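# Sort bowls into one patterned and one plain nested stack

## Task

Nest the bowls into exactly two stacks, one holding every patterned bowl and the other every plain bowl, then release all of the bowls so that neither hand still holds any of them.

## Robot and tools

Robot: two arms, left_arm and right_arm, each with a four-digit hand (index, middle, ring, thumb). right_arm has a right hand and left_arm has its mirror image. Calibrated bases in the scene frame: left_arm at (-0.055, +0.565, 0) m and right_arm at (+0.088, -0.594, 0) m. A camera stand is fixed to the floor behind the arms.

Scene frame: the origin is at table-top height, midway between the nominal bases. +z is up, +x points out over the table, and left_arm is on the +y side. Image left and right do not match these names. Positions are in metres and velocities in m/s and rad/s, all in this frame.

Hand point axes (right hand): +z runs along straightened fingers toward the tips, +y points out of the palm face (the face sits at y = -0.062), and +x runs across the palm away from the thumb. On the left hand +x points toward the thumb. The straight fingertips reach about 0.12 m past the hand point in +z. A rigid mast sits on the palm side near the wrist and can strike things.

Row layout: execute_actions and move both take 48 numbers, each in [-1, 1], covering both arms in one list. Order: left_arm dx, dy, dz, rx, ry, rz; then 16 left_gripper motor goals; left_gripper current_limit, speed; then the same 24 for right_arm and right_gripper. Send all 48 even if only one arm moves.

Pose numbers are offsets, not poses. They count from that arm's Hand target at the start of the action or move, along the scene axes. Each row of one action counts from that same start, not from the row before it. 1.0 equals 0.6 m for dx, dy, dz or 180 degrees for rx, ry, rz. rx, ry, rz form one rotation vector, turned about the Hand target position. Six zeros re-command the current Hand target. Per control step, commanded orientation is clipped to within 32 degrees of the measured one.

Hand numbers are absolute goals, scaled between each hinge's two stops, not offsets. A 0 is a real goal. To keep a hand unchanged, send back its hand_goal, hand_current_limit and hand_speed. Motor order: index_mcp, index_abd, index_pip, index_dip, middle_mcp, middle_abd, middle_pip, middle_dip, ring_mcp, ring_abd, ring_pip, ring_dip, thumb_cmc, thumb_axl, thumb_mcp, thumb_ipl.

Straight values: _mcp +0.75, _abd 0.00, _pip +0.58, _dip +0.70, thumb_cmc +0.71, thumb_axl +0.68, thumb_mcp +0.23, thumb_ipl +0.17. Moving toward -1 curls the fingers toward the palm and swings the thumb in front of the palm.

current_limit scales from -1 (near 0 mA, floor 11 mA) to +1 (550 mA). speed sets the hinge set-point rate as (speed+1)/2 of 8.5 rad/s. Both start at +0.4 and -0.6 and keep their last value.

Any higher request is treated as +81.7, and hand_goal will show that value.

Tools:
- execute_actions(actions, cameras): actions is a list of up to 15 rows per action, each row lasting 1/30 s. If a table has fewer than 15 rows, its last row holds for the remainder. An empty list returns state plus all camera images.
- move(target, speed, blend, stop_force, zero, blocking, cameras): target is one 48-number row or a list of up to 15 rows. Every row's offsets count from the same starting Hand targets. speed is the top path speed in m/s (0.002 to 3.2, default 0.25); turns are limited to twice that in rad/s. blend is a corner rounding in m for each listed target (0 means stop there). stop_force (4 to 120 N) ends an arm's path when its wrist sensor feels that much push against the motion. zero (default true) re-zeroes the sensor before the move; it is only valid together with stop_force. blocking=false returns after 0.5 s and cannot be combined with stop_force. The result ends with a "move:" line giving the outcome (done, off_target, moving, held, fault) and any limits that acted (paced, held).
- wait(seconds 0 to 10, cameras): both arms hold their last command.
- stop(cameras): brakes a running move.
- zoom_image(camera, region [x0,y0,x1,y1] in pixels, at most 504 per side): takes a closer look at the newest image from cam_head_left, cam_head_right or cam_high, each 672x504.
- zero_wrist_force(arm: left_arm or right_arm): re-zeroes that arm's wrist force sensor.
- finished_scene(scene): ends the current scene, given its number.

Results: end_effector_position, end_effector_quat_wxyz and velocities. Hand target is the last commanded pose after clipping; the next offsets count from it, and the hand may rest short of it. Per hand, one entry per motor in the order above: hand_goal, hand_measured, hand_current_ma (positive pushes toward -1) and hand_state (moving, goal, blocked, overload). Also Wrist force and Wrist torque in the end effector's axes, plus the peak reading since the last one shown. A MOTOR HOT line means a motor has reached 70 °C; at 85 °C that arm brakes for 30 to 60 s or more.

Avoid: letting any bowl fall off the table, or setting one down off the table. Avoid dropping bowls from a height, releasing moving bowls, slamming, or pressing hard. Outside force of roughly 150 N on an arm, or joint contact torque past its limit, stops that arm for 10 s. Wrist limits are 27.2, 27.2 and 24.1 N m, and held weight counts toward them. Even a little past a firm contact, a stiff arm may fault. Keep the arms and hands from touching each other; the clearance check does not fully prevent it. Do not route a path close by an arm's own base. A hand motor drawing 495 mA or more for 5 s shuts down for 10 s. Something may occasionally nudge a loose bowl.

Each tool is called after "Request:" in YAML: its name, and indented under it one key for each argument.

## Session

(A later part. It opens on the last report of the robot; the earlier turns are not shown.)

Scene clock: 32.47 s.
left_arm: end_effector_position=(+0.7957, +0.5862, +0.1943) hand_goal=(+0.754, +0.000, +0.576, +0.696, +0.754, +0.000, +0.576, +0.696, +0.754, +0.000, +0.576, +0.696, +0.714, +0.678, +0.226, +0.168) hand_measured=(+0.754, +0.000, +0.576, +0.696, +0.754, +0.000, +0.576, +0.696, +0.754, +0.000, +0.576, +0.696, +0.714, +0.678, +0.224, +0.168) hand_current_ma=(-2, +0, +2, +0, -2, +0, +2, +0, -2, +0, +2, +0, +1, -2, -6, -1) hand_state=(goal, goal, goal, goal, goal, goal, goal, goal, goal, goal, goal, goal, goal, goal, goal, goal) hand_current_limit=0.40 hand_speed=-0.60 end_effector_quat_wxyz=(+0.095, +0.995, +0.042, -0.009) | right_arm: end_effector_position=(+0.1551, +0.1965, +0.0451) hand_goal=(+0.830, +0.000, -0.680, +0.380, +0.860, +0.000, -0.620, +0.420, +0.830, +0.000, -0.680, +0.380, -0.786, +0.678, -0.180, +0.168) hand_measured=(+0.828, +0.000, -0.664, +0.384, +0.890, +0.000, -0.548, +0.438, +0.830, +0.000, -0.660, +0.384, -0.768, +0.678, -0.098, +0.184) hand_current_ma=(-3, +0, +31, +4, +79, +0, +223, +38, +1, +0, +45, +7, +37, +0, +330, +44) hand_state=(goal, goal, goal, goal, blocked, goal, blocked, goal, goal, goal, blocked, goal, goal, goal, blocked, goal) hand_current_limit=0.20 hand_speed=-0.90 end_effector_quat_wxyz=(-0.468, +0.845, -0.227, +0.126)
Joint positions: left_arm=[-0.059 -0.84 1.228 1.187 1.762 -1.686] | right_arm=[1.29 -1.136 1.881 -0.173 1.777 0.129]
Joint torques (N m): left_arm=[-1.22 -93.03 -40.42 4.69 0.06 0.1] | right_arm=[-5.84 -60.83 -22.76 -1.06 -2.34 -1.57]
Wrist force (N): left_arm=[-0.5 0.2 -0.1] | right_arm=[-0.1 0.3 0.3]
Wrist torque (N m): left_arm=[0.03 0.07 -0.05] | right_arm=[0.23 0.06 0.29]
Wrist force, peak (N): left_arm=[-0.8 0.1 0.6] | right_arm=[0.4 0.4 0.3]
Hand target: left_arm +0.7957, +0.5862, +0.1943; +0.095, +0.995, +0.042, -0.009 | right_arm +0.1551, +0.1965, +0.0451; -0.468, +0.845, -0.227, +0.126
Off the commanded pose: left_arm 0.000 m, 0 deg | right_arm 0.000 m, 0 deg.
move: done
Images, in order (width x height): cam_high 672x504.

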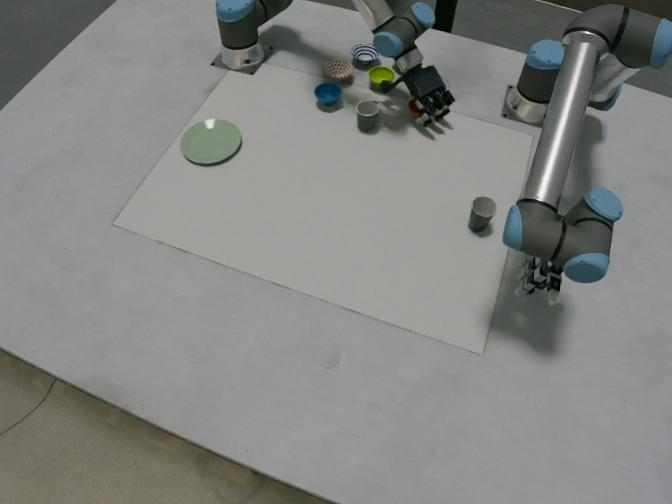

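Request:
move:
  target: [0,0,0,0,0,0,0.754,0,0.576,0.696,0.754,0,0.576,0.696,0.754,0,0.576,0.696,0.714,0.678,0.226,0.168,0.4,-0.6,0,0,0,0,0,0,0.82,0,-0.77,0.37,0.86,0,-0.62,0.42,0.82,0,-0.77,0.37,-0.786,0.678,-0.18,0.168,0.2,-0.9]
  speed: 0.06
  cameras: ["cam_high"]

Request:
zoom_image:
  camera: "cam_high"
  region: [370, 20, 500, 140]

Scene clock: 33.43 s.
left_arm: end_effector_position=(+0.7957, +0.5862, +0.1943) hand_goal=(+0.754, +0.000, +0.576, +0.696, +0.754, +0.000, +0.576, +0.696, +0.754, +0.000, +0.576, +0.696, +0.714, +0.678, +0.226, +0.168) hand_measured=(+0.754, +0.000, +0.576, +0.696, +0.754, +0.000, +0.576, +0.696, +0.754, +0.000, +0.576, +0.696, +0.714, +0.678, +0.224, +0.168) hand_current_ma=(-2, +0, +2, +0, -2, +0, +2, +0, -2, +0, +2, +0, +1, -2, -6, -1) hand_state=(goal, goal, goal, goal, goal, goal, goal, goal, goal, goal, goal, goal, goal, goal, goal, goal) hand_current_limit=0.40 hand_speed=-0.60 end_effector_quat_wxyz=(+0.095, +0.995, +0.042, -0.009) | right_arm: end_effector_position=(+0.1551, +0.1965, +0.0451) hand_goal=(+0.820, +0.000, -0.770, +0.370, +0.860, +0.000, -0.620, +0.420, +0.820, +0.000, -0.770, +0.370, -0.786, +0.678, -0.180, +0.168) hand_measured=(+0.834, +0.004, -0.720, +0.378, +0.892, +0.000, -0.570, +0.438, +0.834, -0.004, -0.720, +0.380, -0.758, +0.678, -0.098, +0.194) hand_current_ma=(+31, +5, +141, +13, +88, +0, +137, +38, +28, -6, +143, +17, +71, +0, +330, +86) hand_state=(goal, goal, blocked, goal, blocked, goal, blocked, goal, goal, goal, blocked, goal, blocked, goal, blocked, blocked) hand_current_limit=0.20 hand_speed=-0.90 end_effector_quat_wxyz=(-0.468, +0.845, -0.227, +0.126)
Joint positions: left_arm=[-0.059 -0.84 1.228 1.187 1.762 -1.686] | right_arm=[1.29 -1.136 1.881 -0.173 1.777 0.129]
Joint torques (N m): left_arm=[-1.13 -92.86 -40.23 4.83 -0.16 -0.08] | right_arm=[-5.2 -60.27 -24.77 -0.41 -2.12 -1.67]
Wrist force (N): left_arm=[-0.3 0.3 0.4] | right_arm=[0.1 0.2 0.2]
Wrist torque (N m): left_arm=[0.01 0.04 -0.03] | right_arm=[0.24 0.04 0.31]
Wrist force, peak (N): left_arm=[-1.2 0.4 0.0] | right_arm=[-0.1 0.6 0.2]
Hand target: left_arm +0.7957, +0.5862, +0.1943; +0.095, +0.995, +0.042, -0.009 | right_arm +0.1551, +0.1965, +0.0451; -0.468, +0.845, -0.227, +0.126
Off the commanded pose: left_arm 0.000 m, 0 deg | right_arm 0.000 m, 0 deg.
move: done
Images, in order (width x height): cam_high 672x504.

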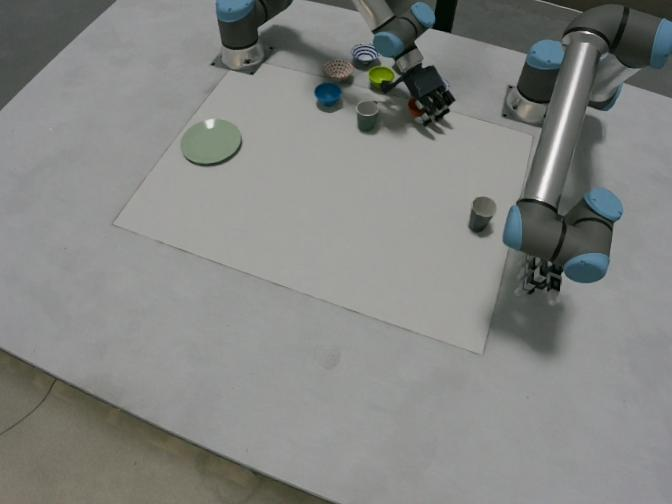

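Scaled by 3.877.

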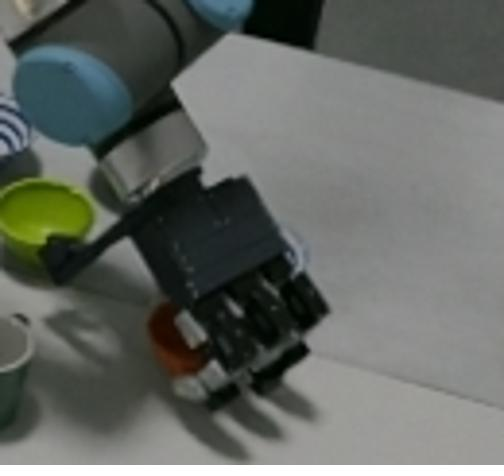

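Request:
move:
  target: [0,0,0,0,0,0,0.754,0,0.576,0.696,0.754,0,0.576,0.696,0.754,0,0.576,0.696,0.714,0.678,0.226,0.168,0.4,-0.6,0,0,0.05,0,0,0,0.82,0,-0.77,0.37,0.86,0,-0.62,0.42,0.82,0,-0.77,0.37,-0.786,0.678,-0.18,0.168,0.2,-0.9]
  speed: 0.06
  cameras: ["cam_high"]

Request:
zoom_image:
  camera: "cam_high"
  region: [370, 20, 500, 140]

Scene clock: 34.53 s.
left_arm: end_effector_position=(+0.7957, +0.5862, +0.1943) hand_goal=(+0.754, +0.000, +0.576, +0.696, +0.754, +0.000, +0.576, +0.696, +0.754, +0.000, +0.576, +0.696, +0.714, +0.678, +0.226, +0.168) hand_measured=(+0.754, +0.000, +0.576, +0.696, +0.754, +0.000, +0.576, +0.696, +0.754, +0.000, +0.576, +0.696, +0.714, +0.678, +0.224, +0.168) hand_current_ma=(-2, +0, +2, +0, -2, +0, +2, +0, -2, +0, +2, +0, +1, -2, -6, -1) hand_state=(goal, goal, goal, goal, goal, goal, goal, goal, goal, goal, goal, goal, goal, goal, goal, goal) hand_current_limit=0.40 hand_speed=-0.60 end_effector_quat_wxyz=(+0.095, +0.995, +0.042, -0.009) | right_arm: end_effector_position=(+0.1551, +0.1965, +0.0748) hand_goal=(+0.820, +0.000, -0.770, +0.370, +0.860, +0.000, -0.620, +0.420, +0.820, +0.000, -0.770, +0.370, -0.786, +0.678, -0.180, +0.168) hand_measured=(+0.836, +0.004, -0.720, +0.378, +0.892, +0.000, -0.570, +0.438, +0.834, -0.004, -0.720, +0.380, -0.756, +0.678, -0.098, +0.194) hand_current_ma=(+32, +5, +138, +13, +88, +0, +137, +38, +29, -6, +139, +17, +71, +0, +330, +86) hand_state=(goal, goal, blocked, goal, blocked, goal, blocked, goal, goal, goal, blocked, goal, blocked, goal, blocked, blocked) hand_current_limit=0.20 hand_speed=-0.90 end_effector_quat_wxyz=(-0.468, +0.845, -0.227, +0.126)
Joint positions: left_arm=[-0.059 -0.84 1.228 1.187 1.762 -1.686] | right_arm=[1.29 -1.169 1.865 -0.123 1.777 0.129]
Joint torques (N m): left_arm=[-1.42 -93.46 -40.23 4.71 0.21 0.11] | right_arm=[-1.75 -84.77 -45.91 3.48 -1.45 -1.22]
Wrist force (N): left_arm=[-0.5 0.0 0.1] | right_arm=[-0.1 0.5 0.1]
Wrist torque (N m): left_arm=[-0.01 0.06 -0.05] | right_arm=[0.26 0.07 0.30]
Wrist force, peak (N): left_arm=[-0.8 0.4 0.5] | right_arm=[0.1 1.0 0.4]
Hand target: left_arm +0.7957, +0.5862, +0.1943; +0.095, +0.995, +0.042, -0.009 | right_arm +0.1551, +0.1965, +0.0751; -0.468, +0.845, -0.227, +0.126
Off the commanded pose: left_arm 0.000 m, 0 deg | right_arm 0.000 m, 0 deg.
move: done
Images, in order (width x height): cam_high 672x504.

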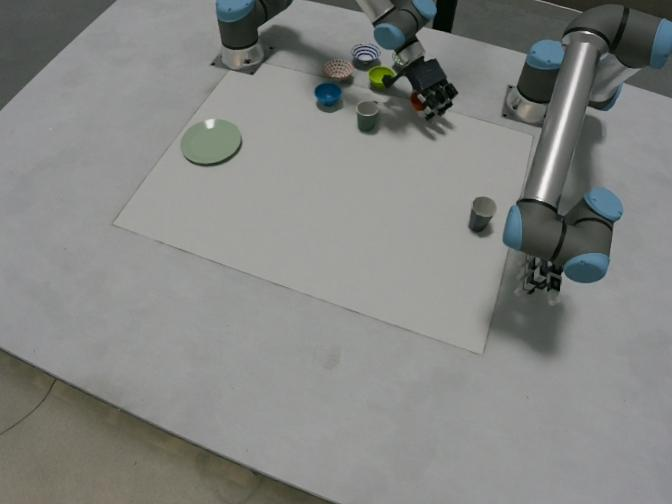

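Scaled by 3.877.

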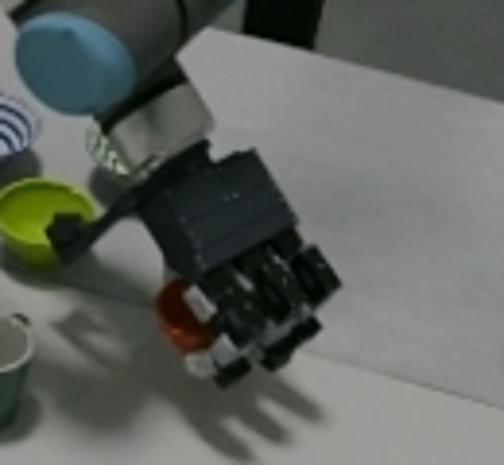

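Request:
move:
  target: [0,0,0,0,0,0,0.754,0,0.576,0.696,0.754,0,0.576,0.696,0.754,0,0.576,0.696,0.714,0.678,0.226,0.168,0.4,-0.6,0,0,-0.05,0,0,0,0.82,0,-0.77,0.37,0.86,0,-0.62,0.42,0.82,0,-0.77,0.37,-0.786,0.678,-0.18,0.168,0.2,-0.9]
  speed: 0.04
  cameras: []

Request:
move:
  target: [0,0,0,0,0,0,0.754,0,0.576,0.696,0.754,0,0.576,0.696,0.754,0,0.576,0.696,0.714,0.678,0.226,0.168,0.4,-0.6,0,0,0,0,0,0,0.92,0,-0.36,0.2,0.95,0,-0.3,0.2,0.92,0,-0.36,0.2,-0.786,0.678,0.0,0.168,0.2,-0.9]
  speed: 0.04
  cameras: []

Request:
move:
  target: [0,0,0,0,0,0,0.754,0,0.576,0.696,0.754,0,0.576,0.696,0.754,0,0.576,0.696,0.714,0.678,0.226,0.168,0.4,-0.6,0,0,0.012,0,0,0,0.973,0,-0.3,0.1,0.973,0,-0.3,0.1,0.973,0,-0.3,0.1,-0.786,0.678,0.0,0.168,0.2,-0.9]
  speed: 0.04
  cameras: ["cam_high"]

Request:
zoom_image:
  camera: "cam_high"
  region: [370, 20, 500, 140]

Scene clock: 36.87 s.
left_arm: end_effector_position=(+0.7957, +0.5862, +0.1943) hand_goal=(+0.754, +0.000, +0.576, +0.696, +0.754, +0.000, +0.576, +0.696, +0.754, +0.000, +0.576, +0.696, +0.714, +0.678, +0.226, +0.168) hand_measured=(+0.754, +0.000, +0.576, +0.696, +0.754, +0.000, +0.576, +0.696, +0.754, +0.000, +0.576, +0.696, +0.714, +0.678, +0.224, +0.168) hand_current_ma=(-2, +0, +2, +0, -2, +0, +2, +0, -2, +0, +2, +0, +1, -2, -6, -1) hand_state=(goal, goal, goal, goal, goal, goal, goal, goal, goal, goal, goal, goal, goal, goal, goal, goal) hand_current_limit=0.40 hand_speed=-0.60 end_effector_quat_wxyz=(+0.095, +0.995, +0.042, -0.009) | right_arm: end_effector_position=(+0.1551, +0.1965, +0.0453) hand_goal=(+0.820, +0.000, -0.770, +0.370, +0.860, +0.000, -0.620, +0.420, +0.820, +0.000, -0.770, +0.370, -0.786, +0.678, -0.180, +0.168) hand_measured=(+0.836, +0.004, -0.720, +0.378, +0.892, +0.000, -0.570, +0.438, +0.834, -0.004, -0.720, +0.380, -0.756, +0.678, -0.098, +0.194) hand_current_ma=(+32, +5, +137, +13, +88, +0, +136, +38, +29, -6, +139, +17, +71, +0, +330, +86) hand_state=(goal, goal, blocked, goal, blocked, goal, blocked, goal, goal, goal, blocked, goal, blocked, goal, blocked, blocked) hand_current_limit=0.20 hand_speed=-0.90 end_effector_quat_wxyz=(-0.468, +0.845, -0.227, +0.126)
Joint positions: left_arm=[-0.059 -0.84 1.228 1.187 1.762 -1.686] | right_arm=[1.29 -1.136 1.881 -0.172 1.777 0.129]
Joint torques (N m): left_arm=[0.16 -92.63 -40.11 4.61 0.37 0.27] | right_arm=[-3.61 -60.1 -21.14 -1.87 -1.1 0.96]
Wrist force (N): left_arm=[-0.5 0.7 0.3] | right_arm=[-0.1 0.4 0.2]
Wrist torque (N m): left_arm=[0.06 0.08 -0.06] | right_arm=[0.25 0.06 0.29]
Wrist force, peak (N): left_arm=[-1.1 0.0 0.1] | right_arm=[-0.1 1.1 -0.4]
Hand target: left_arm +0.7957, +0.5862, +0.1943; +0.095, +0.995, +0.042, -0.009 | right_arm +0.1551, +0.1965, +0.0451; -0.468, +0.845, -0.227, +0.126
Off the commanded pose: left_arm 0.000 m, 0 deg | right_arm 0.000 m, 0 deg.
move: done
No camera images: "cameras" was empty.

Scene clock: 38.27 s.
left_arm: end_effector_position=(+0.7957, +0.5862, +0.1943) hand_goal=(+0.754, +0.000, +0.576, +0.696, +0.754, +0.000, +0.576, +0.696, +0.754, +0.000, +0.576, +0.696, +0.714, +0.678, +0.226, +0.168) hand_measured=(+0.754, +0.000, +0.576, +0.696, +0.754, +0.000, +0.576, +0.696, +0.754, +0.000, +0.576, +0.696, +0.714, +0.678, +0.224, +0.168) hand_current_ma=(-2, +0, +2, +0, -2, +0, +2, +0, -2, +0, +2, +0, +1, -2, -6, -1) hand_state=(goal, goal, goal, goal, goal, goal, goal, goal, goal, goal, goal, goal, goal, goal, goal, goal) hand_current_limit=0.40 hand_speed=-0.60 end_effector_quat_wxyz=(+0.095, +0.995, +0.042, -0.009) | right_arm: end_effector_position=(+0.1551, +0.1965, +0.0451) hand_goal=(+0.920, +0.000, -0.360, +0.200, +0.950, +0.000, -0.300, +0.200, +0.920, +0.000, -0.360, +0.200, -0.786, +0.678, +0.000, +0.168) hand_measured=(+0.902, +0.004, -0.364, +0.204, +0.936, +0.000, -0.304, +0.204, +0.904, -0.004, -0.364, +0.204, -0.780, +0.678, -0.004, +0.170) hand_current_ma=(-40, +3, -5, +4, -32, +0, -4, +5, -34, -4, -5, +4, +11, +0, -8, +3) hand_state=(goal, goal, goal, goal, goal, goal, goal, goal, goal, goal, goal, goal, goal, goal, goal, goal) hand_current_limit=0.20 hand_speed=-0.90 end_effector_quat_wxyz=(-0.468, +0.845, -0.227, +0.126)
Joint positions: left_arm=[-0.059 -0.84 1.228 1.187 1.762 -1.686] | right_arm=[1.29 -1.136 1.881 -0.173 1.777 0.129]
Joint torques (N m): left_arm=[0.02 -94.56 -40.53 4.46 0.23 0.16] | right_arm=[-3.35 -59.03 -21.28 -1.92 -0.56 0.45]
Wrist force (N): left_arm=[-0.3 0.0 0.7] | right_arm=[0.1 0.0 -0.3]
Wrist torque (N m): left_arm=[-0.06 0.05 -0.02] | right_arm=[0.26 0.05 0.30]
Wrist force, peak (N): left_arm=[-0.4 0.4 1.0] | right_arm=[0.5 -0.2 -0.4]
Hand target: left_arm +0.7957, +0.5862, +0.1943; +0.095, +0.995, +0.042, -0.009 | right_arm +0.1551, +0.1965, +0.0451; -0.468, +0.845, -0.227, +0.126
Off the commanded pose: left_arm 0.000 m, 0 deg | right_arm 0.000 m, 0 deg.
move: done
No camera images: "cameras" was empty.

Scene clock: 39.03 s.
left_arm: end_effector_position=(+0.7957, +0.5862, +0.1943) hand_goal=(+0.754, +0.000, +0.576, +0.696, +0.754, +0.000, +0.576, +0.696, +0.754, +0.000, +0.576, +0.696, +0.714, +0.678, +0.226, +0.168) hand_measured=(+0.754, +0.000, +0.576, +0.696, +0.754, +0.000, +0.576, +0.696, +0.754, +0.000, +0.576, +0.696, +0.714, +0.678, +0.224, +0.168) hand_current_ma=(-2, +0, +2, +0, -2, +0, +2, +0, -2, +0, +2, +0, +1, -2, -6, -1) hand_state=(goal, goal, goal, goal, goal, goal, goal, goal, goal, goal, goal, goal, goal, goal, goal, goal) hand_current_limit=0.40 hand_speed=-0.60 end_effector_quat_wxyz=(+0.095, +0.995, +0.042, -0.009) | right_arm: end_effector_position=(+0.1551, +0.1965, +0.0520) hand_goal=(+0.974, +0.000, -0.300, +0.100, +0.974, +0.000, -0.300, +0.100, +0.974, +0.000, -0.300, +0.100, -0.786, +0.678, +0.000, +0.168) hand_measured=(+0.954, +0.004, -0.304, +0.104, +0.954, +0.000, -0.304, +0.104, +0.956, -0.004, -0.304, +0.104, -0.780, +0.678, -0.004, +0.170) hand_current_ma=(-48, +3, -6, +4, -49, +0, -4, +5, -41, -4, -6, +4, +11, +0, -8, +3) hand_state=(blocked, goal, goal, goal, blocked, goal, goal, goal, goal, goal, goal, goal, goal, goal, goal, goal) hand_current_limit=0.20 hand_speed=-0.90 end_effector_quat_wxyz=(-0.468, +0.845, -0.227, +0.126)
Joint positions: left_arm=[-0.059 -0.84 1.228 1.187 1.762 -1.686] | right_arm=[1.29 -1.144 1.877 -0.161 1.777 0.129]
Joint torques (N m): left_arm=[-0.19 -93.39 -40.24 4.34 0.44 0.11] | right_arm=[-3.33 -88.24 -44.54 1.66 -0.59 -0.51]
Wrist force (N): left_arm=[-0.3 0.1 0.3] | right_arm=[0.2 -0.1 -0.1]
Wrist torque (N m): left_arm=[-0.01 0.05 -0.03] | right_arm=[0.23 0.03 0.32]
Wrist force, peak (N): left_arm=[-0.8 -0.2 0.8] | right_arm=[0.1 -0.5 -0.2]
Hand target: left_arm +0.7957, +0.5862, +0.1943; +0.095, +0.995, +0.042, -0.009 | right_arm +0.1551, +0.1965, +0.0523; -0.468, +0.845, -0.227, +0.126
Off the commanded pose: left_arm 0.000 m, 0 deg | right_arm 0.000 m, 0 deg.
move: done
Images, in order (width x height): cam_high 672x504.

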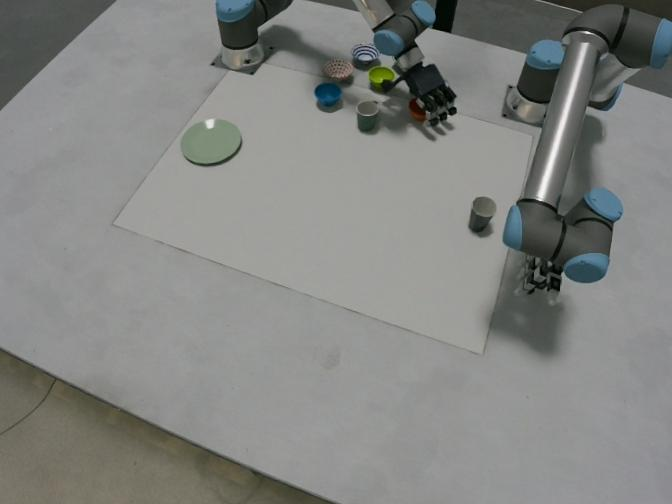

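Scaled by 3.877.

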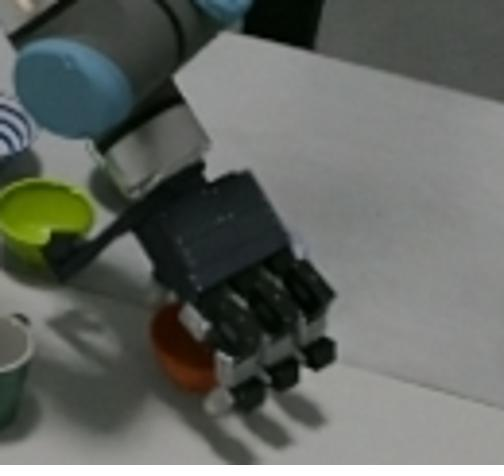

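Request:
move:
  target: [0,0,0,0,0,0,0.754,0,0.576,0.696,0.754,0,0.576,0.696,0.754,0,0.576,0.696,0.714,0.678,0.226,0.168,0.4,-0.6,0,0,0,0,0,0,0.84,0,-0.56,0.2,0.973,0,-0.58,0.35,0.84,0,-0.56,0.2,-0.786,0.678,-0.1,0.168,0.2,-0.9]
  speed: 0.04
  cameras: []

Request:
move:
  target: [0,0,0,0,0,0,0.754,0,0.576,0.696,0.754,0,0.576,0.696,0.754,0,0.576,0.696,0.714,0.678,0.226,0.168,0.4,-0.6,0,0,0,0,0,0,0.82,0,-0.70,0.2,0.973,0,-0.7,0.38,0.82,0,-0.70,0.2,-0.786,0.678,-0.18,0.168,0.2,-0.9]
  speed: 0.04
  cameras: ["cam_high"]

Request:
zoom_image:
  camera: "cam_high"
  region: [370, 20, 500, 140]

Scene clock: 40.40 s.
left_arm: end_effector_position=(+0.7957, +0.5862, +0.1943) hand_goal=(+0.754, +0.000, +0.576, +0.696, +0.754, +0.000, +0.576, +0.696, +0.754, +0.000, +0.576, +0.696, +0.714, +0.678, +0.226, +0.168) hand_measured=(+0.754, +0.000, +0.576, +0.696, +0.754, +0.000, +0.576, +0.696, +0.754, +0.000, +0.576, +0.696, +0.714, +0.678, +0.224, +0.168) hand_current_ma=(-2, +0, +2, +0, -2, +0, +2, +0, -2, +0, +2, +0, +1, -2, -6, -1) hand_state=(goal, goal, goal, goal, goal, goal, goal, goal, goal, goal, goal, goal, goal, goal, goal, goal) hand_current_limit=0.40 hand_speed=-0.60 end_effector_quat_wxyz=(+0.095, +0.995, +0.042, -0.009) | right_arm: end_effector_position=(+0.1551, +0.1965, +0.0523) hand_goal=(+0.840, +0.000, -0.560, +0.200, +0.974, +0.000, -0.580, +0.350, +0.840, +0.000, -0.560, +0.200, -0.786, +0.678, -0.100, +0.168) hand_measured=(+0.836, +0.004, -0.556, +0.198, +0.976, +0.000, -0.554, +0.354, +0.838, -0.004, -0.540, +0.202, -0.776, +0.680, -0.086, +0.172) hand_current_ma=(-8, +3, +6, -3, +3, +0, +57, +6, -3, -4, +40, +2, +18, +2, +36, +9) hand_state=(goal, goal, goal, goal, goal, goal, blocked, goal, goal, goal, goal, goal, goal, goal, goal, goal) hand_current_limit=0.20 hand_speed=-0.90 end_effector_quat_wxyz=(-0.468, +0.845, -0.227, +0.126)
Joint positions: left_arm=[-0.059 -0.84 1.228 1.187 1.762 -1.686] | right_arm=[1.29 -1.144 1.877 -0.161 1.777 0.129]
Joint torques (N m): left_arm=[0.2 -90.48 -40.8 4.57 0.34 0.3] | right_arm=[-2.67 -85.98 -44.78 1.75 -0.29 -1.34]
Wrist force (N): left_arm=[0.0 0.3 0.1] | right_arm=[-0.1 0.2 0.3]
Wrist torque (N m): left_arm=[0.03 0.01 -0.01] | right_arm=[0.24 0.06 0.30]
Wrist force, peak (N): left_arm=[-0.7 0.7 0.3] | right_arm=[0.0 -0.7 0.1]
Hand target: left_arm +0.7957, +0.5862, +0.1943; +0.095, +0.995, +0.042, -0.009 | right_arm +0.1551, +0.1965, +0.0523; -0.468, +0.845, -0.227, +0.126
Off the commanded pose: left_arm 0.000 m, 0 deg | right_arm 0.000 m, 0 deg.
move: done
No camera images: "cameras" was empty.

Scene clock: 41.03 s.
left_arm: end_effector_position=(+0.7957, +0.5862, +0.1943) hand_goal=(+0.754, +0.000, +0.576, +0.696, +0.754, +0.000, +0.576, +0.696, +0.754, +0.000, +0.576, +0.696, +0.714, +0.678, +0.226, +0.168) hand_measured=(+0.754, +0.000, +0.576, +0.696, +0.754, +0.000, +0.576, +0.696, +0.754, +0.000, +0.576, +0.696, +0.714, +0.678, +0.224, +0.168) hand_current_ma=(-2, +0, +2, +0, -2, +0, +2, +0, -2, +0, +2, +0, +1, -2, -6, -1) hand_state=(goal, goal, goal, goal, goal, goal, goal, goal, goal, goal, goal, goal, goal, goal, goal, goal) hand_current_limit=0.40 hand_speed=-0.60 end_effector_quat_wxyz=(+0.095, +0.995, +0.042, -0.009) | right_arm: end_effector_position=(+0.1551, +0.1965, +0.0523) hand_goal=(+0.820, +0.000, -0.700, +0.200, +0.974, +0.000, -0.700, +0.380, +0.820, +0.000, -0.700, +0.200, -0.786, +0.678, -0.180, +0.168) hand_measured=(+0.836, +0.004, -0.634, +0.210, +0.998, +0.000, -0.652, +0.388, +0.838, -0.004, -0.626, +0.214, -0.754, +0.684, -0.086, +0.196) hand_current_ma=(+36, +3, +197, +18, +59, +0, +129, +15, +42, -4, +230, +26, +79, +12, +330, +101) hand_state=(goal, goal, blocked, goal, blocked, goal, blocked, goal, goal, goal, blocked, goal, blocked, goal, blocked, blocked) hand_current_limit=0.20 hand_speed=-0.90 end_effector_quat_wxyz=(-0.468, +0.845, -0.227, +0.126)
Joint positions: left_arm=[-0.059 -0.84 1.228 1.187 1.762 -1.686] | right_arm=[1.29 -1.144 1.877 -0.161 1.777 0.129]
Joint torques (N m): left_arm=[1.6 -93.12 -40.03 4.5 0 0.12] | right_arm=[-0.75 -84.81 -44.56 1.71 0.08 -1.46]
Wrist force (N): left_arm=[-0.5 0.1 0.2] | right_arm=[-0.1 0.2 0.1]
Wrist torque (N m): left_arm=[0.00 0.08 -0.05] | right_arm=[0.23 0.07 0.29]
Wrist force, peak (N): left_arm=[-0.7 0.4 0.5] | right_arm=[0.1 -0.4 0.3]
Hand target: left_arm +0.7957, +0.5862, +0.1943; +0.095, +0.995, +0.042, -0.009 | right_arm +0.1551, +0.1965, +0.0523; -0.468, +0.845, -0.227, +0.126
Off the commanded pose: left_arm 0.000 m, 0 deg | right_arm 0.000 m, 0 deg.
move: done
Images, in order (width x height): cam_high 672x504.

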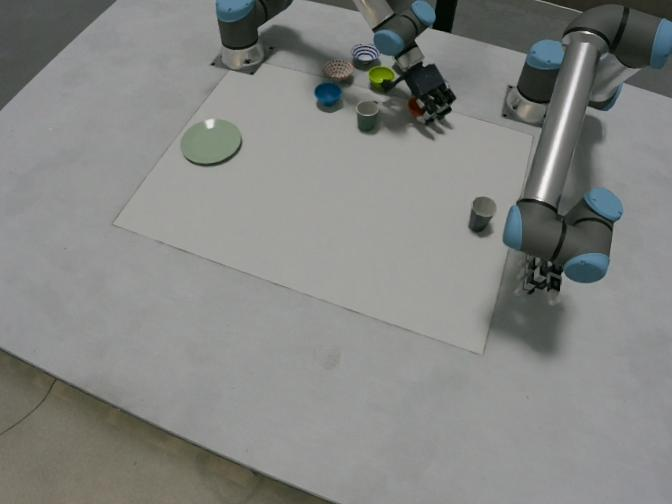

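Scaled by 3.877.

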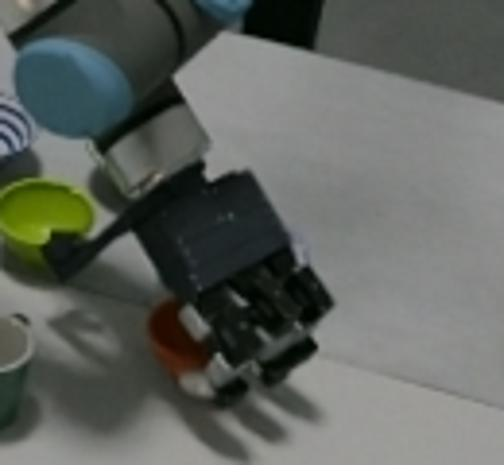

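Request:
move:
  target: [0,0,0,0,0,0,0.754,0,0.576,0.696,0.754,0,0.576,0.696,0.754,0,0.576,0.696,0.714,0.678,0.226,0.168,0.4,-0.6,0,0,0.12,0,0,0,0.82,0,-0.70,0.2,0.973,0,-0.7,0.38,0.82,0,-0.70,0.2,-0.786,0.678,-0.18,0.168,0.2,-0.9]
  speed: 0.08
  cameras: ["all"]

Request:
zoom_image:
  camera: "cam_high"
  region: [370, 20, 500, 140]

Scene clock: 42.67 s.
left_arm: end_effector_position=(+0.7957, +0.5862, +0.1943) hand_goal=(+0.754, +0.000, +0.576, +0.696, +0.754, +0.000, +0.576, +0.696, +0.754, +0.000, +0.576, +0.696, +0.714, +0.678, +0.226, +0.168) hand_measured=(+0.754, +0.000, +0.576, +0.696, +0.754, +0.000, +0.576, +0.696, +0.754, +0.000, +0.576, +0.696, +0.714, +0.678, +0.224, +0.168) hand_current_ma=(-2, +0, +2, +0, -2, +0, +2, +0, -2, +0, +2, +0, +1, -2, -6, -1) hand_state=(goal, goal, goal, goal, goal, goal, goal, goal, goal, goal, goal, goal, goal, goal, goal, goal) hand_current_limit=0.40 hand_speed=-0.60 end_effector_quat_wxyz=(+0.095, +0.995, +0.042, -0.009) | right_arm: end_effector_position=(+0.1551, +0.1965, +0.1241) hand_goal=(+0.820, +0.000, -0.700, +0.200, +0.974, +0.000, -0.700, +0.380, +0.820, +0.000, -0.700, +0.200, -0.786, +0.678, -0.180, +0.168) hand_measured=(+0.836, +0.004, -0.636, +0.210, +0.998, +0.000, -0.654, +0.388, +0.838, -0.004, -0.626, +0.214, -0.754, +0.684, -0.086, +0.196) hand_current_ma=(+36, +3, +196, +18, +59, +0, +129, +15, +43, -4, +229, +27, +79, +12, +330, +101) hand_state=(goal, goal, blocked, goal, blocked, goal, blocked, goal, goal, goal, blocked, goal, blocked, goal, blocked, blocked) hand_current_limit=0.20 hand_speed=-0.90 end_effector_quat_wxyz=(-0.468, +0.845, -0.227, +0.126)
Joint positions: left_arm=[-0.059 -0.84 1.228 1.187 1.762 -1.686] | right_arm=[1.29 -1.22 1.832 -0.039 1.777 0.129]
Joint torques (N m): left_arm=[-0.15 -91.84 -40.39 4.53 0.2 0.31] | right_arm=[0.64 -83.68 -48.8 3.28 0.05 -0.58]
Wrist force (N): left_arm=[-0.1 0.2 0.3] | right_arm=[0.1 0.1 0.2]
Wrist torque (N m): left_arm=[-0.01 0.01 -0.01] | right_arm=[0.19 0.07 0.33]
Wrist force, peak (N): left_arm=[-0.4 -0.3 0.9] | right_arm=[0.1 1.1 0.5]
Hand target: left_arm +0.7957, +0.5862, +0.1943; +0.095, +0.995, +0.042, -0.009 | right_arm +0.1551, +0.1965, +0.1243; -0.468, +0.845, -0.227, +0.126
Off the commanded pose: left_arm 0.000 m, 0 deg | right_arm 0.000 m, 0 deg.
move: done

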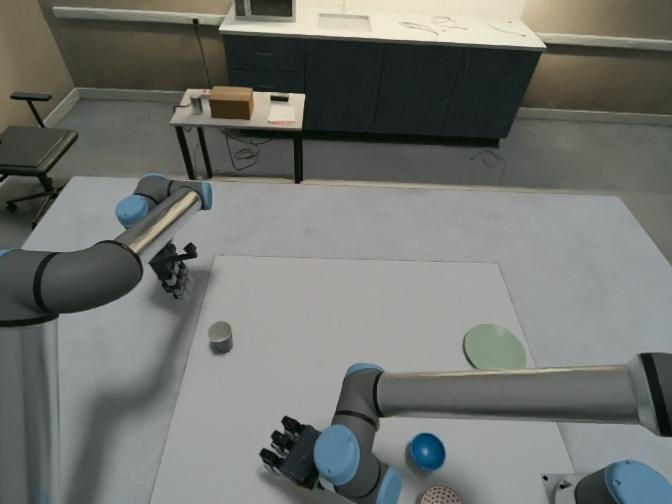

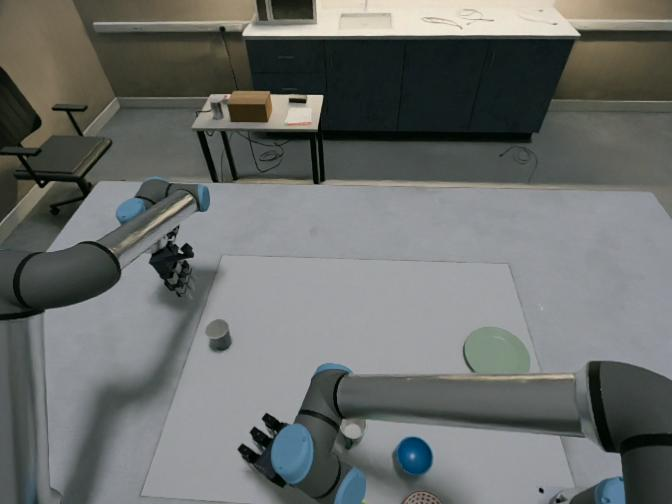

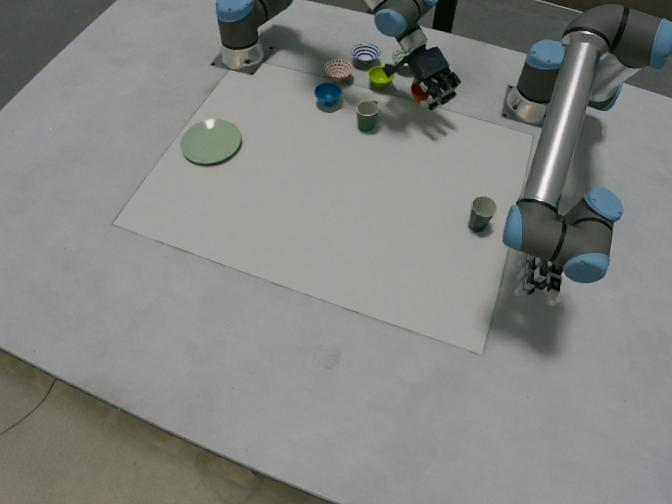

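Scaled by 3.877.

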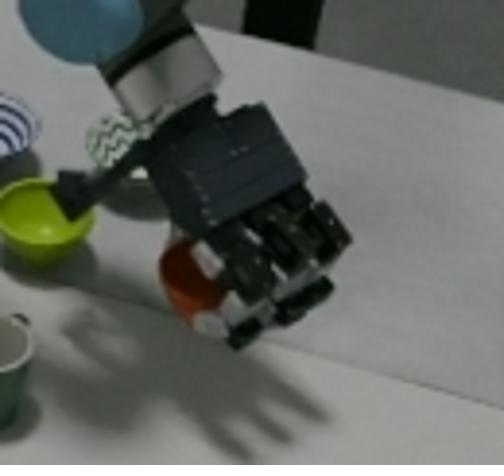

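Request:
move:
  target: [0,0,0,0,0,0,0.754,0,0.576,0.696,0.754,0,0.576,0.696,0.754,0,0.576,0.696,0.714,0.678,0.226,0.168,0.4,-0.6,-0.1718,-0.2925,0,0,0,0,0.82,0,-0.70,0.2,0.973,0,-0.7,0.38,0.82,0,-0.70,0.2,-0.786,0.678,-0.18,0.168,0.2,-0.9]
  speed: 0.15
  cameras: ["all"]

Request:
zoom_image:
  camera: "cam_high"
  region: [320, 10, 450, 130]

Request:
zoom_image:
  camera: "cam_head_left"
  region: [280, 380, 430, 504]

Scene clock: 44.90 s.
left_arm: end_effector_position=(+0.7957, +0.5862, +0.1943) hand_goal=(+0.754, +0.000, +0.576, +0.696, +0.754, +0.000, +0.576, +0.696, +0.754, +0.000, +0.576, +0.696, +0.714, +0.678, +0.226, +0.168) hand_measured=(+0.754, +0.000, +0.576, +0.696, +0.754, +0.000, +0.576, +0.696, +0.754, +0.000, +0.576, +0.696, +0.714, +0.678, +0.224, +0.168) hand_current_ma=(-2, +0, +2, +0, -2, +0, +2, +0, -2, +0, +2, +0, +1, -2, -6, -1) hand_state=(goal, goal, goal, goal, goal, goal, goal, goal, goal, goal, goal, goal, goal, goal, goal, goal) hand_current_limit=0.40 hand_speed=-0.60 end_effector_quat_wxyz=(+0.095, +0.995, +0.042, -0.009) | right_arm: end_effector_position=(+0.0522, +0.0212, +0.1242) hand_goal=(+0.820, +0.000, -0.700, +0.200, +0.974, +0.000, -0.700, +0.380, +0.820, +0.000, -0.700, +0.200, -0.786, +0.678, -0.180, +0.168) hand_measured=(+0.836, +0.004, -0.636, +0.210, +0.998, +0.000, -0.654, +0.388, +0.838, -0.004, -0.628, +0.214, -0.754, +0.684, -0.086, +0.196) hand_current_ma=(+36, +3, +196, +18, +59, +0, +129, +15, +43, -4, +228, +27, +79, +13, +330, +101) hand_state=(goal, goal, blocked, goal, blocked, goal, blocked, goal, goal, goal, blocked, goal, blocked, goal, blocked, blocked) hand_current_limit=0.20 hand_speed=-0.90 end_effector_quat_wxyz=(-0.468, +0.845, -0.227, +0.126)
Joint positions: left_arm=[-0.059 -0.84 1.228 1.187 1.762 -1.686] | right_arm=[1.406 -1.465 2.153 -0.099 1.874 0.195]
Joint torques (N m): left_arm=[-0.94 -94.18 -39.86 4.56 0.11 0.35] | right_arm=[11.14 -59.13 -22.45 1.62 3.14 2.85]
Wrist force (N): left_arm=[-0.7 -0.1 0.8] | right_arm=[0.0 -0.5 -0.4]
Wrist torque (N m): left_arm=[-0.08 0.12 -0.07] | right_arm=[0.18 0.05 0.13]
Wrist force, peak (N): left_arm=[-0.7 -0.1 0.8] | right_arm=[0.0 -1.1 1.1]
Hand target: left_arm +0.7957, +0.5862, +0.1943; +0.095, +0.995, +0.042, -0.009 | right_arm +0.0520, +0.0210, +0.1243; -0.468, +0.845, -0.227, +0.126
Off the commanded pose: left_arm 0.000 m, 0 deg | right_arm 0.000 m, 0 deg.
move: done

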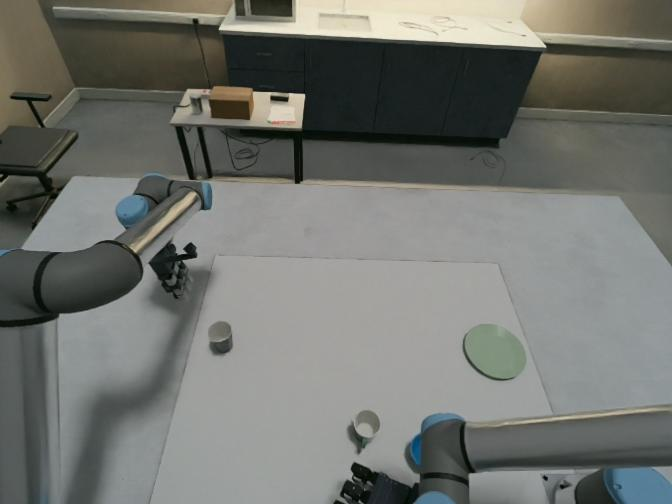

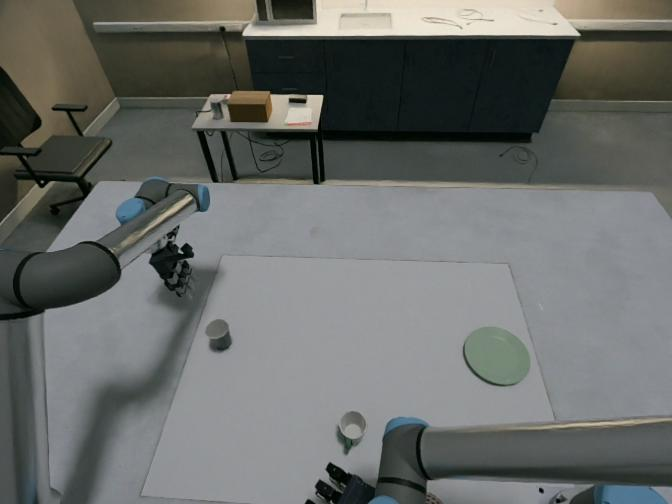

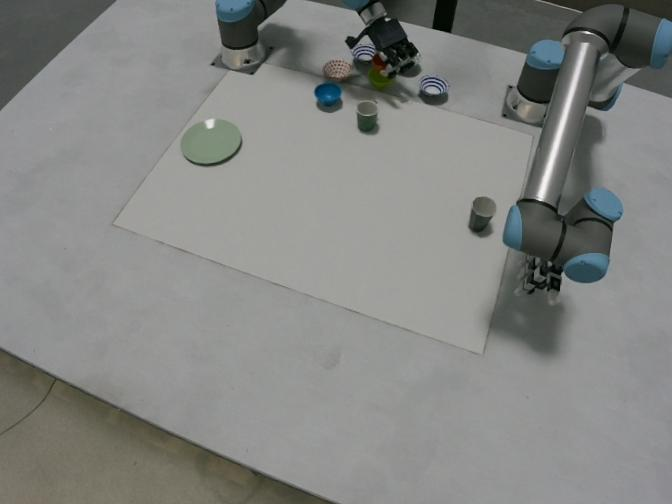

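Scaled by 3.877.

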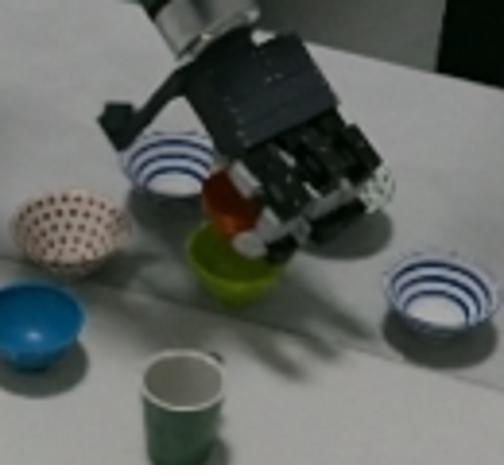

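Scaled by 3.360.

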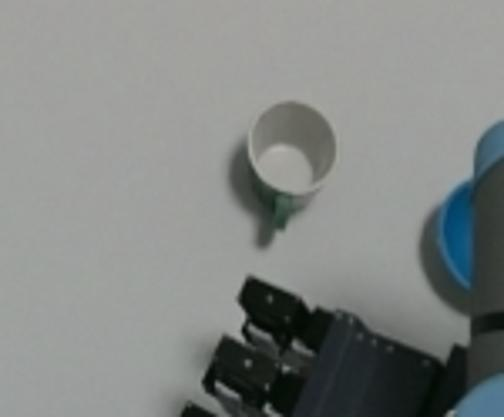

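Request:
execute_actions:
  actions: []

Scene clock: 45.83 s.
left_arm: end_effector_position=(+0.7957, +0.5862, +0.1943) hand_goal=(+0.754, +0.000, +0.576, +0.696, +0.754, +0.000, +0.576, +0.696, +0.754, +0.000, +0.576, +0.696, +0.714, +0.678, +0.226, +0.168) hand_measured=(+0.754, +0.000, +0.576, +0.696, +0.754, +0.000, +0.576, +0.696, +0.754, +0.000, +0.576, +0.696, +0.714, +0.678, +0.224, +0.168) hand_current_ma=(-2, +0, +2, +0, -2, +0, +2, +0, -2, +0, +2, +0, +1, -2, -6, -1) hand_state=(goal, goal, goal, goal, goal, goal, goal, goal, goal, goal, goal, goal, goal, goal, goal, goal) hand_current_limit=0.40 hand_speed=-0.60 end_effector_quat_wxyz=(+0.095, +0.995, +0.042, -0.009) | right_arm: end_effector_position=(+0.0520, +0.0210, +0.1243) hand_goal=(+0.820, +0.000, -0.700, +0.200, +0.974, +0.000, -0.700, +0.380, +0.820, +0.000, -0.700, +0.200, -0.786, +0.678, -0.180, +0.168) hand_measured=(+0.836, +0.004, -0.636, +0.210, +0.998, +0.000, -0.654, +0.388, +0.838, -0.004, -0.628, +0.214, -0.754, +0.684, -0.086, +0.196) hand_current_ma=(+36, +3, +196, +18, +59, +0, +129, +15, +43, -4, +228, +27, +79, +13, +330, +101) hand_state=(goal, goal, blocked, goal, blocked, goal, blocked, goal, goal, goal, blocked, goal, blocked, goal, blocked, blocked) hand_current_limit=0.20 hand_speed=-0.90 end_effector_quat_wxyz=(-0.468, +0.845, -0.227, +0.126)
Joint positions: left_arm=[-0.059 -0.84 1.228 1.187 1.762 -1.686] | right_arm=[1.407 -1.465 2.154 -0.099 1.874 0.196]
Joint velocities: within noise
Joint torques (N m): left_arm=[-0.47 -92.39 -40.22 4.42 0.17 -0.1] | right_arm=[11.54 -58.73 -22.92 1.6 2.99 2.71]
Motor temperatures (°C): left_arm=[26 29 25 37 26 37] | right_arm=[29 31 26 32 41 33]
Wrist force (N): left_arm=[-0.5 0.3 0.1] | right_arm=[-0.1 -0.3 -0.4]
Wrist torque (N m): left_arm=[0.02 0.07 -0.05] | right_arm=[0.20 0.07 0.12]
Wrist force, peak (N): left_arm=[-0.6 0.1 0.6] | right_arm=[-0.1 -0.7 -0.2]
Hand target: left_arm +0.7957, +0.5862, +0.1943; +0.095, +0.995, +0.042, -0.009 | right_arm +0.0520, +0.0210, +0.1243; -0.468, +0.845, -0.227, +0.126
Off the commanded pose: left_arm 0.000 m, 0 deg | right_arm 0.000 m, 0 deg.

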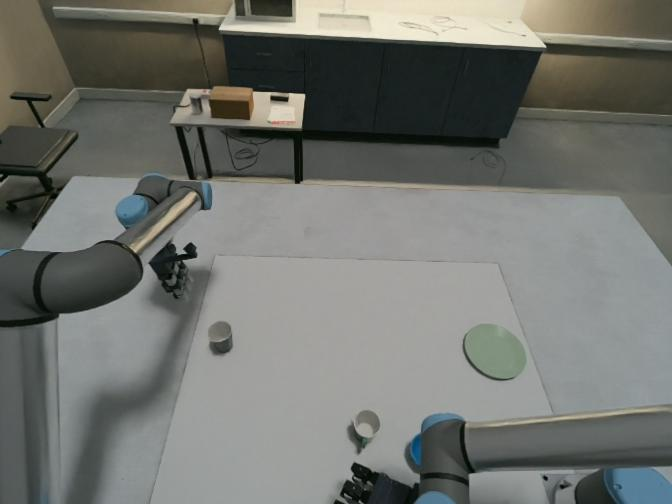

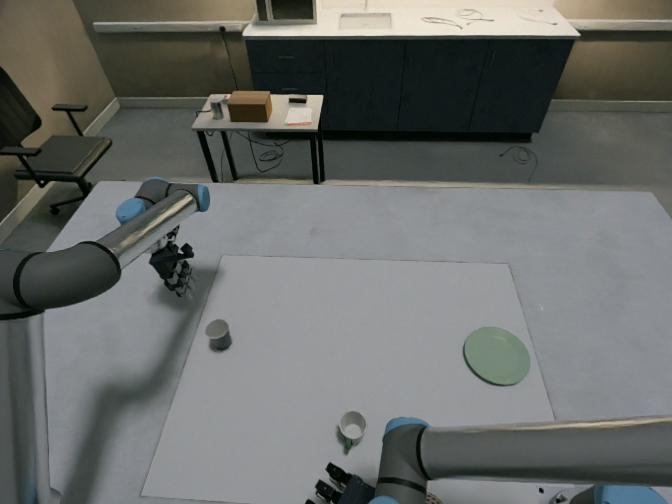

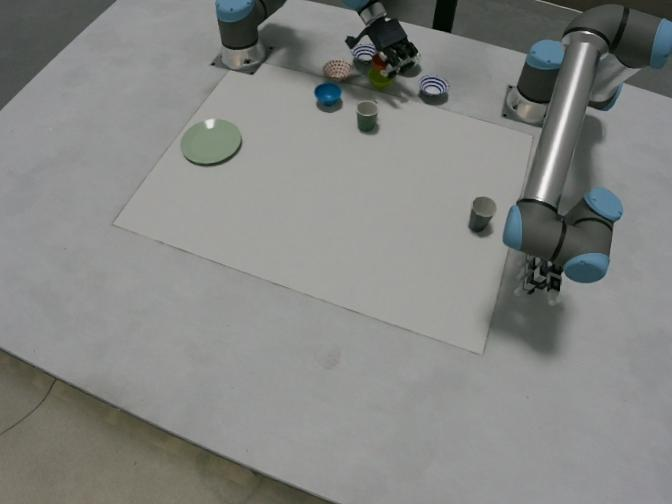

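Request:
zoom_image:
  camera: "cam_high"
  region: [330, 20, 450, 110]

Scaled by 4.200.

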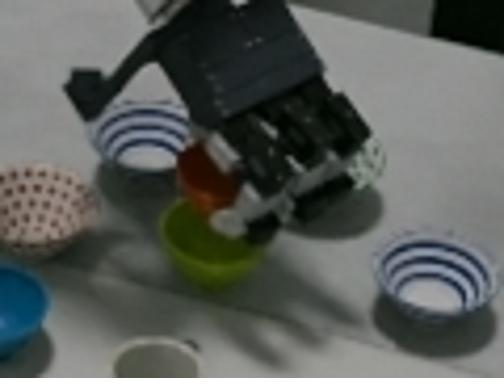

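Request:
zoom_image:
  camera: "cam_high"
  region: [360, 40, 420, 95]

Scaled by 8.400.

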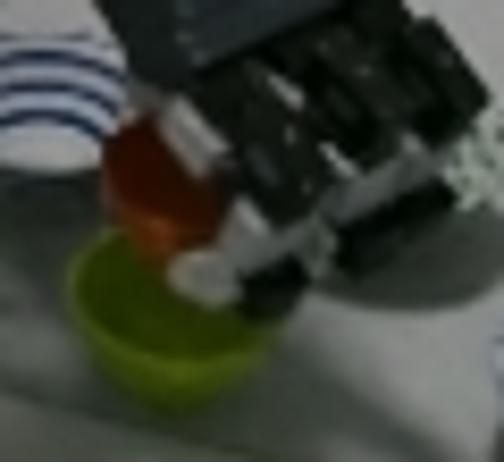

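Request:
move:
  target: [0,0,0,0,0,0,0.754,0,0.576,0.696,0.754,0,0.576,0.696,0.754,0,0.576,0.696,0.714,0.678,0.226,0.168,0.4,-0.6,0,-0.0167,-0.0417,0,0,0,0.82,0,-0.70,0.2,0.973,0,-0.7,0.38,0.82,0,-0.70,0.2,-0.786,0.678,-0.18,0.168,0.2,-0.9]
  speed: 0.06
  cameras: ["cam_high"]

Request:
zoom_image:
  camera: "cam_high"
  region: [360, 40, 420, 95]

Scene clock: 47.93 s.
left_arm: end_effector_position=(+0.7957, +0.5862, +0.1943) hand_goal=(+0.754, +0.000, +0.576, +0.696, +0.754, +0.000, +0.576, +0.696, +0.754, +0.000, +0.576, +0.696, +0.714, +0.678, +0.226, +0.168) hand_measured=(+0.754, +0.000, +0.576, +0.696, +0.754, +0.000, +0.576, +0.696, +0.754, +0.000, +0.576, +0.696, +0.714, +0.678, +0.224, +0.168) hand_current_ma=(-2, +0, +2, +0, -2, +0, +2, +0, -2, +0, +2, +0, +1, -2, -6, -1) hand_state=(goal, goal, goal, goal, goal, goal, goal, goal, goal, goal, goal, goal, goal, goal, goal, goal) hand_current_limit=0.40 hand_speed=-0.60 end_effector_quat_wxyz=(+0.095, +0.995, +0.042, -0.009) | right_arm: end_effector_position=(+0.0520, +0.0110, +0.0994) hand_goal=(+0.820, +0.000, -0.700, +0.200, +0.974, +0.000, -0.700, +0.380, +0.820, +0.000, -0.700, +0.200, -0.786, +0.678, -0.180, +0.168) hand_measured=(+0.836, +0.004, -0.636, +0.210, +0.998, +0.000, -0.654, +0.388, +0.838, -0.004, -0.628, +0.214, -0.754, +0.684, -0.086, +0.196) hand_current_ma=(+36, +3, +196, +18, +59, +0, +129, +15, +43, -4, +228, +27, +79, +13, +330, +101) hand_state=(goal, goal, blocked, goal, blocked, goal, blocked, goal, goal, goal, blocked, goal, blocked, goal, blocked, blocked) hand_current_limit=0.20 hand_speed=-0.90 end_effector_quat_wxyz=(-0.468, +0.845, -0.227, +0.126)
Joint positions: left_arm=[-0.059 -0.84 1.228 1.187 1.762 -1.686] | right_arm=[1.403 -1.449 2.192 -0.155 1.871 0.193]
Joint torques (N m): left_arm=[0.3 -91.05 -40.17 4.58 0.06 0] | right_arm=[-6.45 -32.33 -21.14 -2.16 -1.81 -0.53]
Wrist force (N): left_arm=[-0.3 -0.4 0.9] | right_arm=[0.1 -0.2 -0.1]
Wrist torque (N m): left_arm=[-0.12 0.07 -0.02] | right_arm=[0.18 0.03 0.13]
Wrist force, peak (N): left_arm=[-0.3 -0.4 0.9] | right_arm=[0.3 -0.8 -0.3]
Hand target: left_arm +0.7957, +0.5862, +0.1943; +0.095, +0.995, +0.042, -0.009 | right_arm +0.0520, +0.0109, +0.0992; -0.468, +0.845, -0.227, +0.126
Off the commanded pose: left_arm 0.000 m, 0 deg | right_arm 0.000 m, 0 deg.
move: done
Images, in order (width x height): cam_high 672x504.

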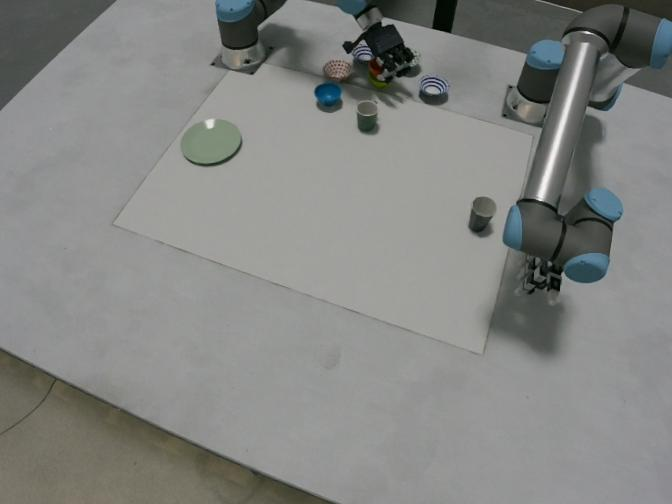

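Scaled by 8.400.

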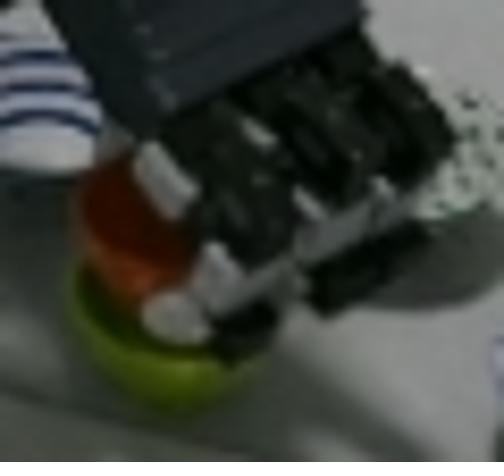

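Request:
move:
  target:
    - [0,0,0,0,0,0,0.754,0,0.576,0.696,0.754,0,0.576,0.696,0.754,0,0.576,0.696,0.714,0.678,0.226,0.168,0.4,-0.6,-0.005,0,-0.035,0,0,0,0.82,0,-0.70,0.2,0.973,0,-0.7,0.38,0.82,0,-0.70,0.2,-0.786,0.678,-0.18,0.168,0.2,-0.9]
    - [0,0,0,0,0,0,0.754,0,0.576,0.696,0.754,0,0.576,0.696,0.754,0,0.576,0.696,0.714,0.678,0.226,0.168,0.4,-0.6,-0.005,0,-0.053,0,0,0,0.82,0,-0.70,0.2,0.973,0,-0.7,0.38,0.82,0,-0.70,0.2,-0.786,0.678,-0.18,0.168,0.2,-0.9]
  speed: [0.05,0.015]
  stop_force: 4
  cameras: ["cam_high"]

Request:
zoom_image:
  camera: "cam_high"
  region: [360, 40, 420, 95]

Scene clock: 50.67 s.
left_arm: end_effector_position=(+0.7957, +0.5862, +0.1943) hand_goal=(+0.754, +0.000, +0.576, +0.696, +0.754, +0.000, +0.576, +0.696, +0.754, +0.000, +0.576, +0.696, +0.714, +0.678, +0.226, +0.168) hand_measured=(+0.754, +0.000, +0.576, +0.696, +0.754, +0.000, +0.576, +0.696, +0.754, +0.000, +0.576, +0.696, +0.714, +0.678, +0.224, +0.168) hand_current_ma=(-2, +0, +2, +0, -2, +0, +2, +0, -2, +0, +2, +0, +1, -2, -6, -1) hand_state=(goal, goal, goal, goal, goal, goal, goal, goal, goal, goal, goal, goal, goal, goal, goal, goal) hand_current_limit=0.40 hand_speed=-0.60 end_effector_quat_wxyz=(+0.095, +0.995, +0.042, -0.009) | right_arm: end_effector_position=(+0.0490, +0.0110, +0.0709) hand_goal=(+0.820, +0.000, -0.700, +0.200, +0.974, +0.000, -0.700, +0.380, +0.820, +0.000, -0.700, +0.200, -0.786, +0.678, -0.180, +0.168) hand_measured=(+0.836, +0.004, -0.648, +0.210, +0.998, +0.000, -0.662, +0.388, +0.838, -0.004, -0.638, +0.214, -0.754, +0.684, -0.078, +0.198) hand_current_ma=(+36, +3, +145, +18, +60, +0, +96, +15, +43, -4, +184, +27, +79, +13, +330, +111) hand_state=(goal, goal, blocked, goal, blocked, goal, blocked, goal, goal, goal, blocked, goal, blocked, goal, blocked, blocked) hand_current_limit=0.20 hand_speed=-0.90 end_effector_quat_wxyz=(-0.468, +0.845, -0.227, +0.126)
Joint positions: left_arm=[-0.059 -0.84 1.228 1.187 1.762 -1.686] | right_arm=[1.41 -1.407 2.212 -0.215 1.877 0.197]
Joint torques (N m): left_arm=[0.42 -92.89 -39.61 4.73 0.21 0.43] | right_arm=[8.67 -60.07 -43.2 1.81 1.85 2.39]
Wrist force (N): left_arm=[0.1 0.5 -0.2] | right_arm=[0.5 -0.7 -0.6]
Wrist torque (N m): left_arm=[0.08 -0.02 0.00] | right_arm=[0.14 0.02 0.18]
Wrist force, peak (N): left_arm=[-0.5 1.0 0.2] | right_arm=[0.4 -4.0 -2.0]
Hand target: left_arm +0.7957, +0.5862, +0.1943; +0.095, +0.995, +0.042, -0.009 | right_arm +0.0490, +0.0110, +0.0709; -0.468, +0.845, -0.227, +0.126 (not the last commanded pose)
Off the commanded pose: left_arm 0.000 m, 0 deg | right_arm 0.003 m, 0 deg.
move: contact (right_arm); path passed 1 of 2 targets
Images, in order (width x height): cam_high 672x504.

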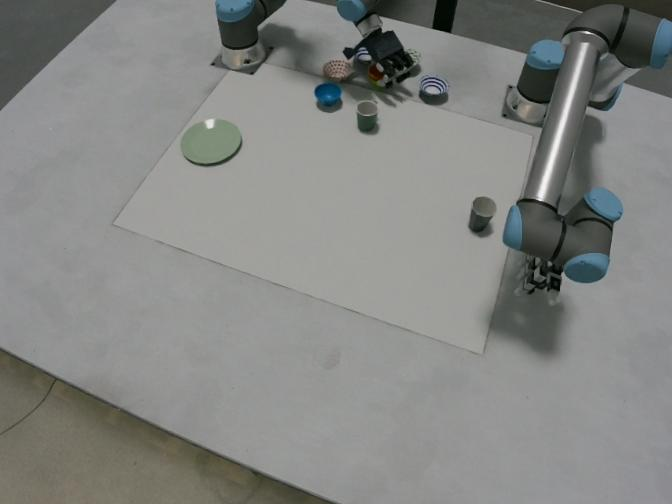

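Scaled by 8.400.

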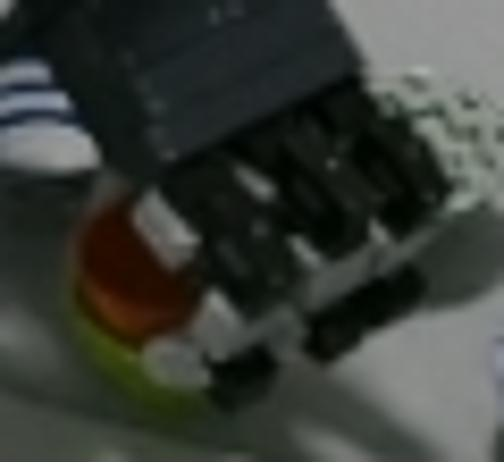

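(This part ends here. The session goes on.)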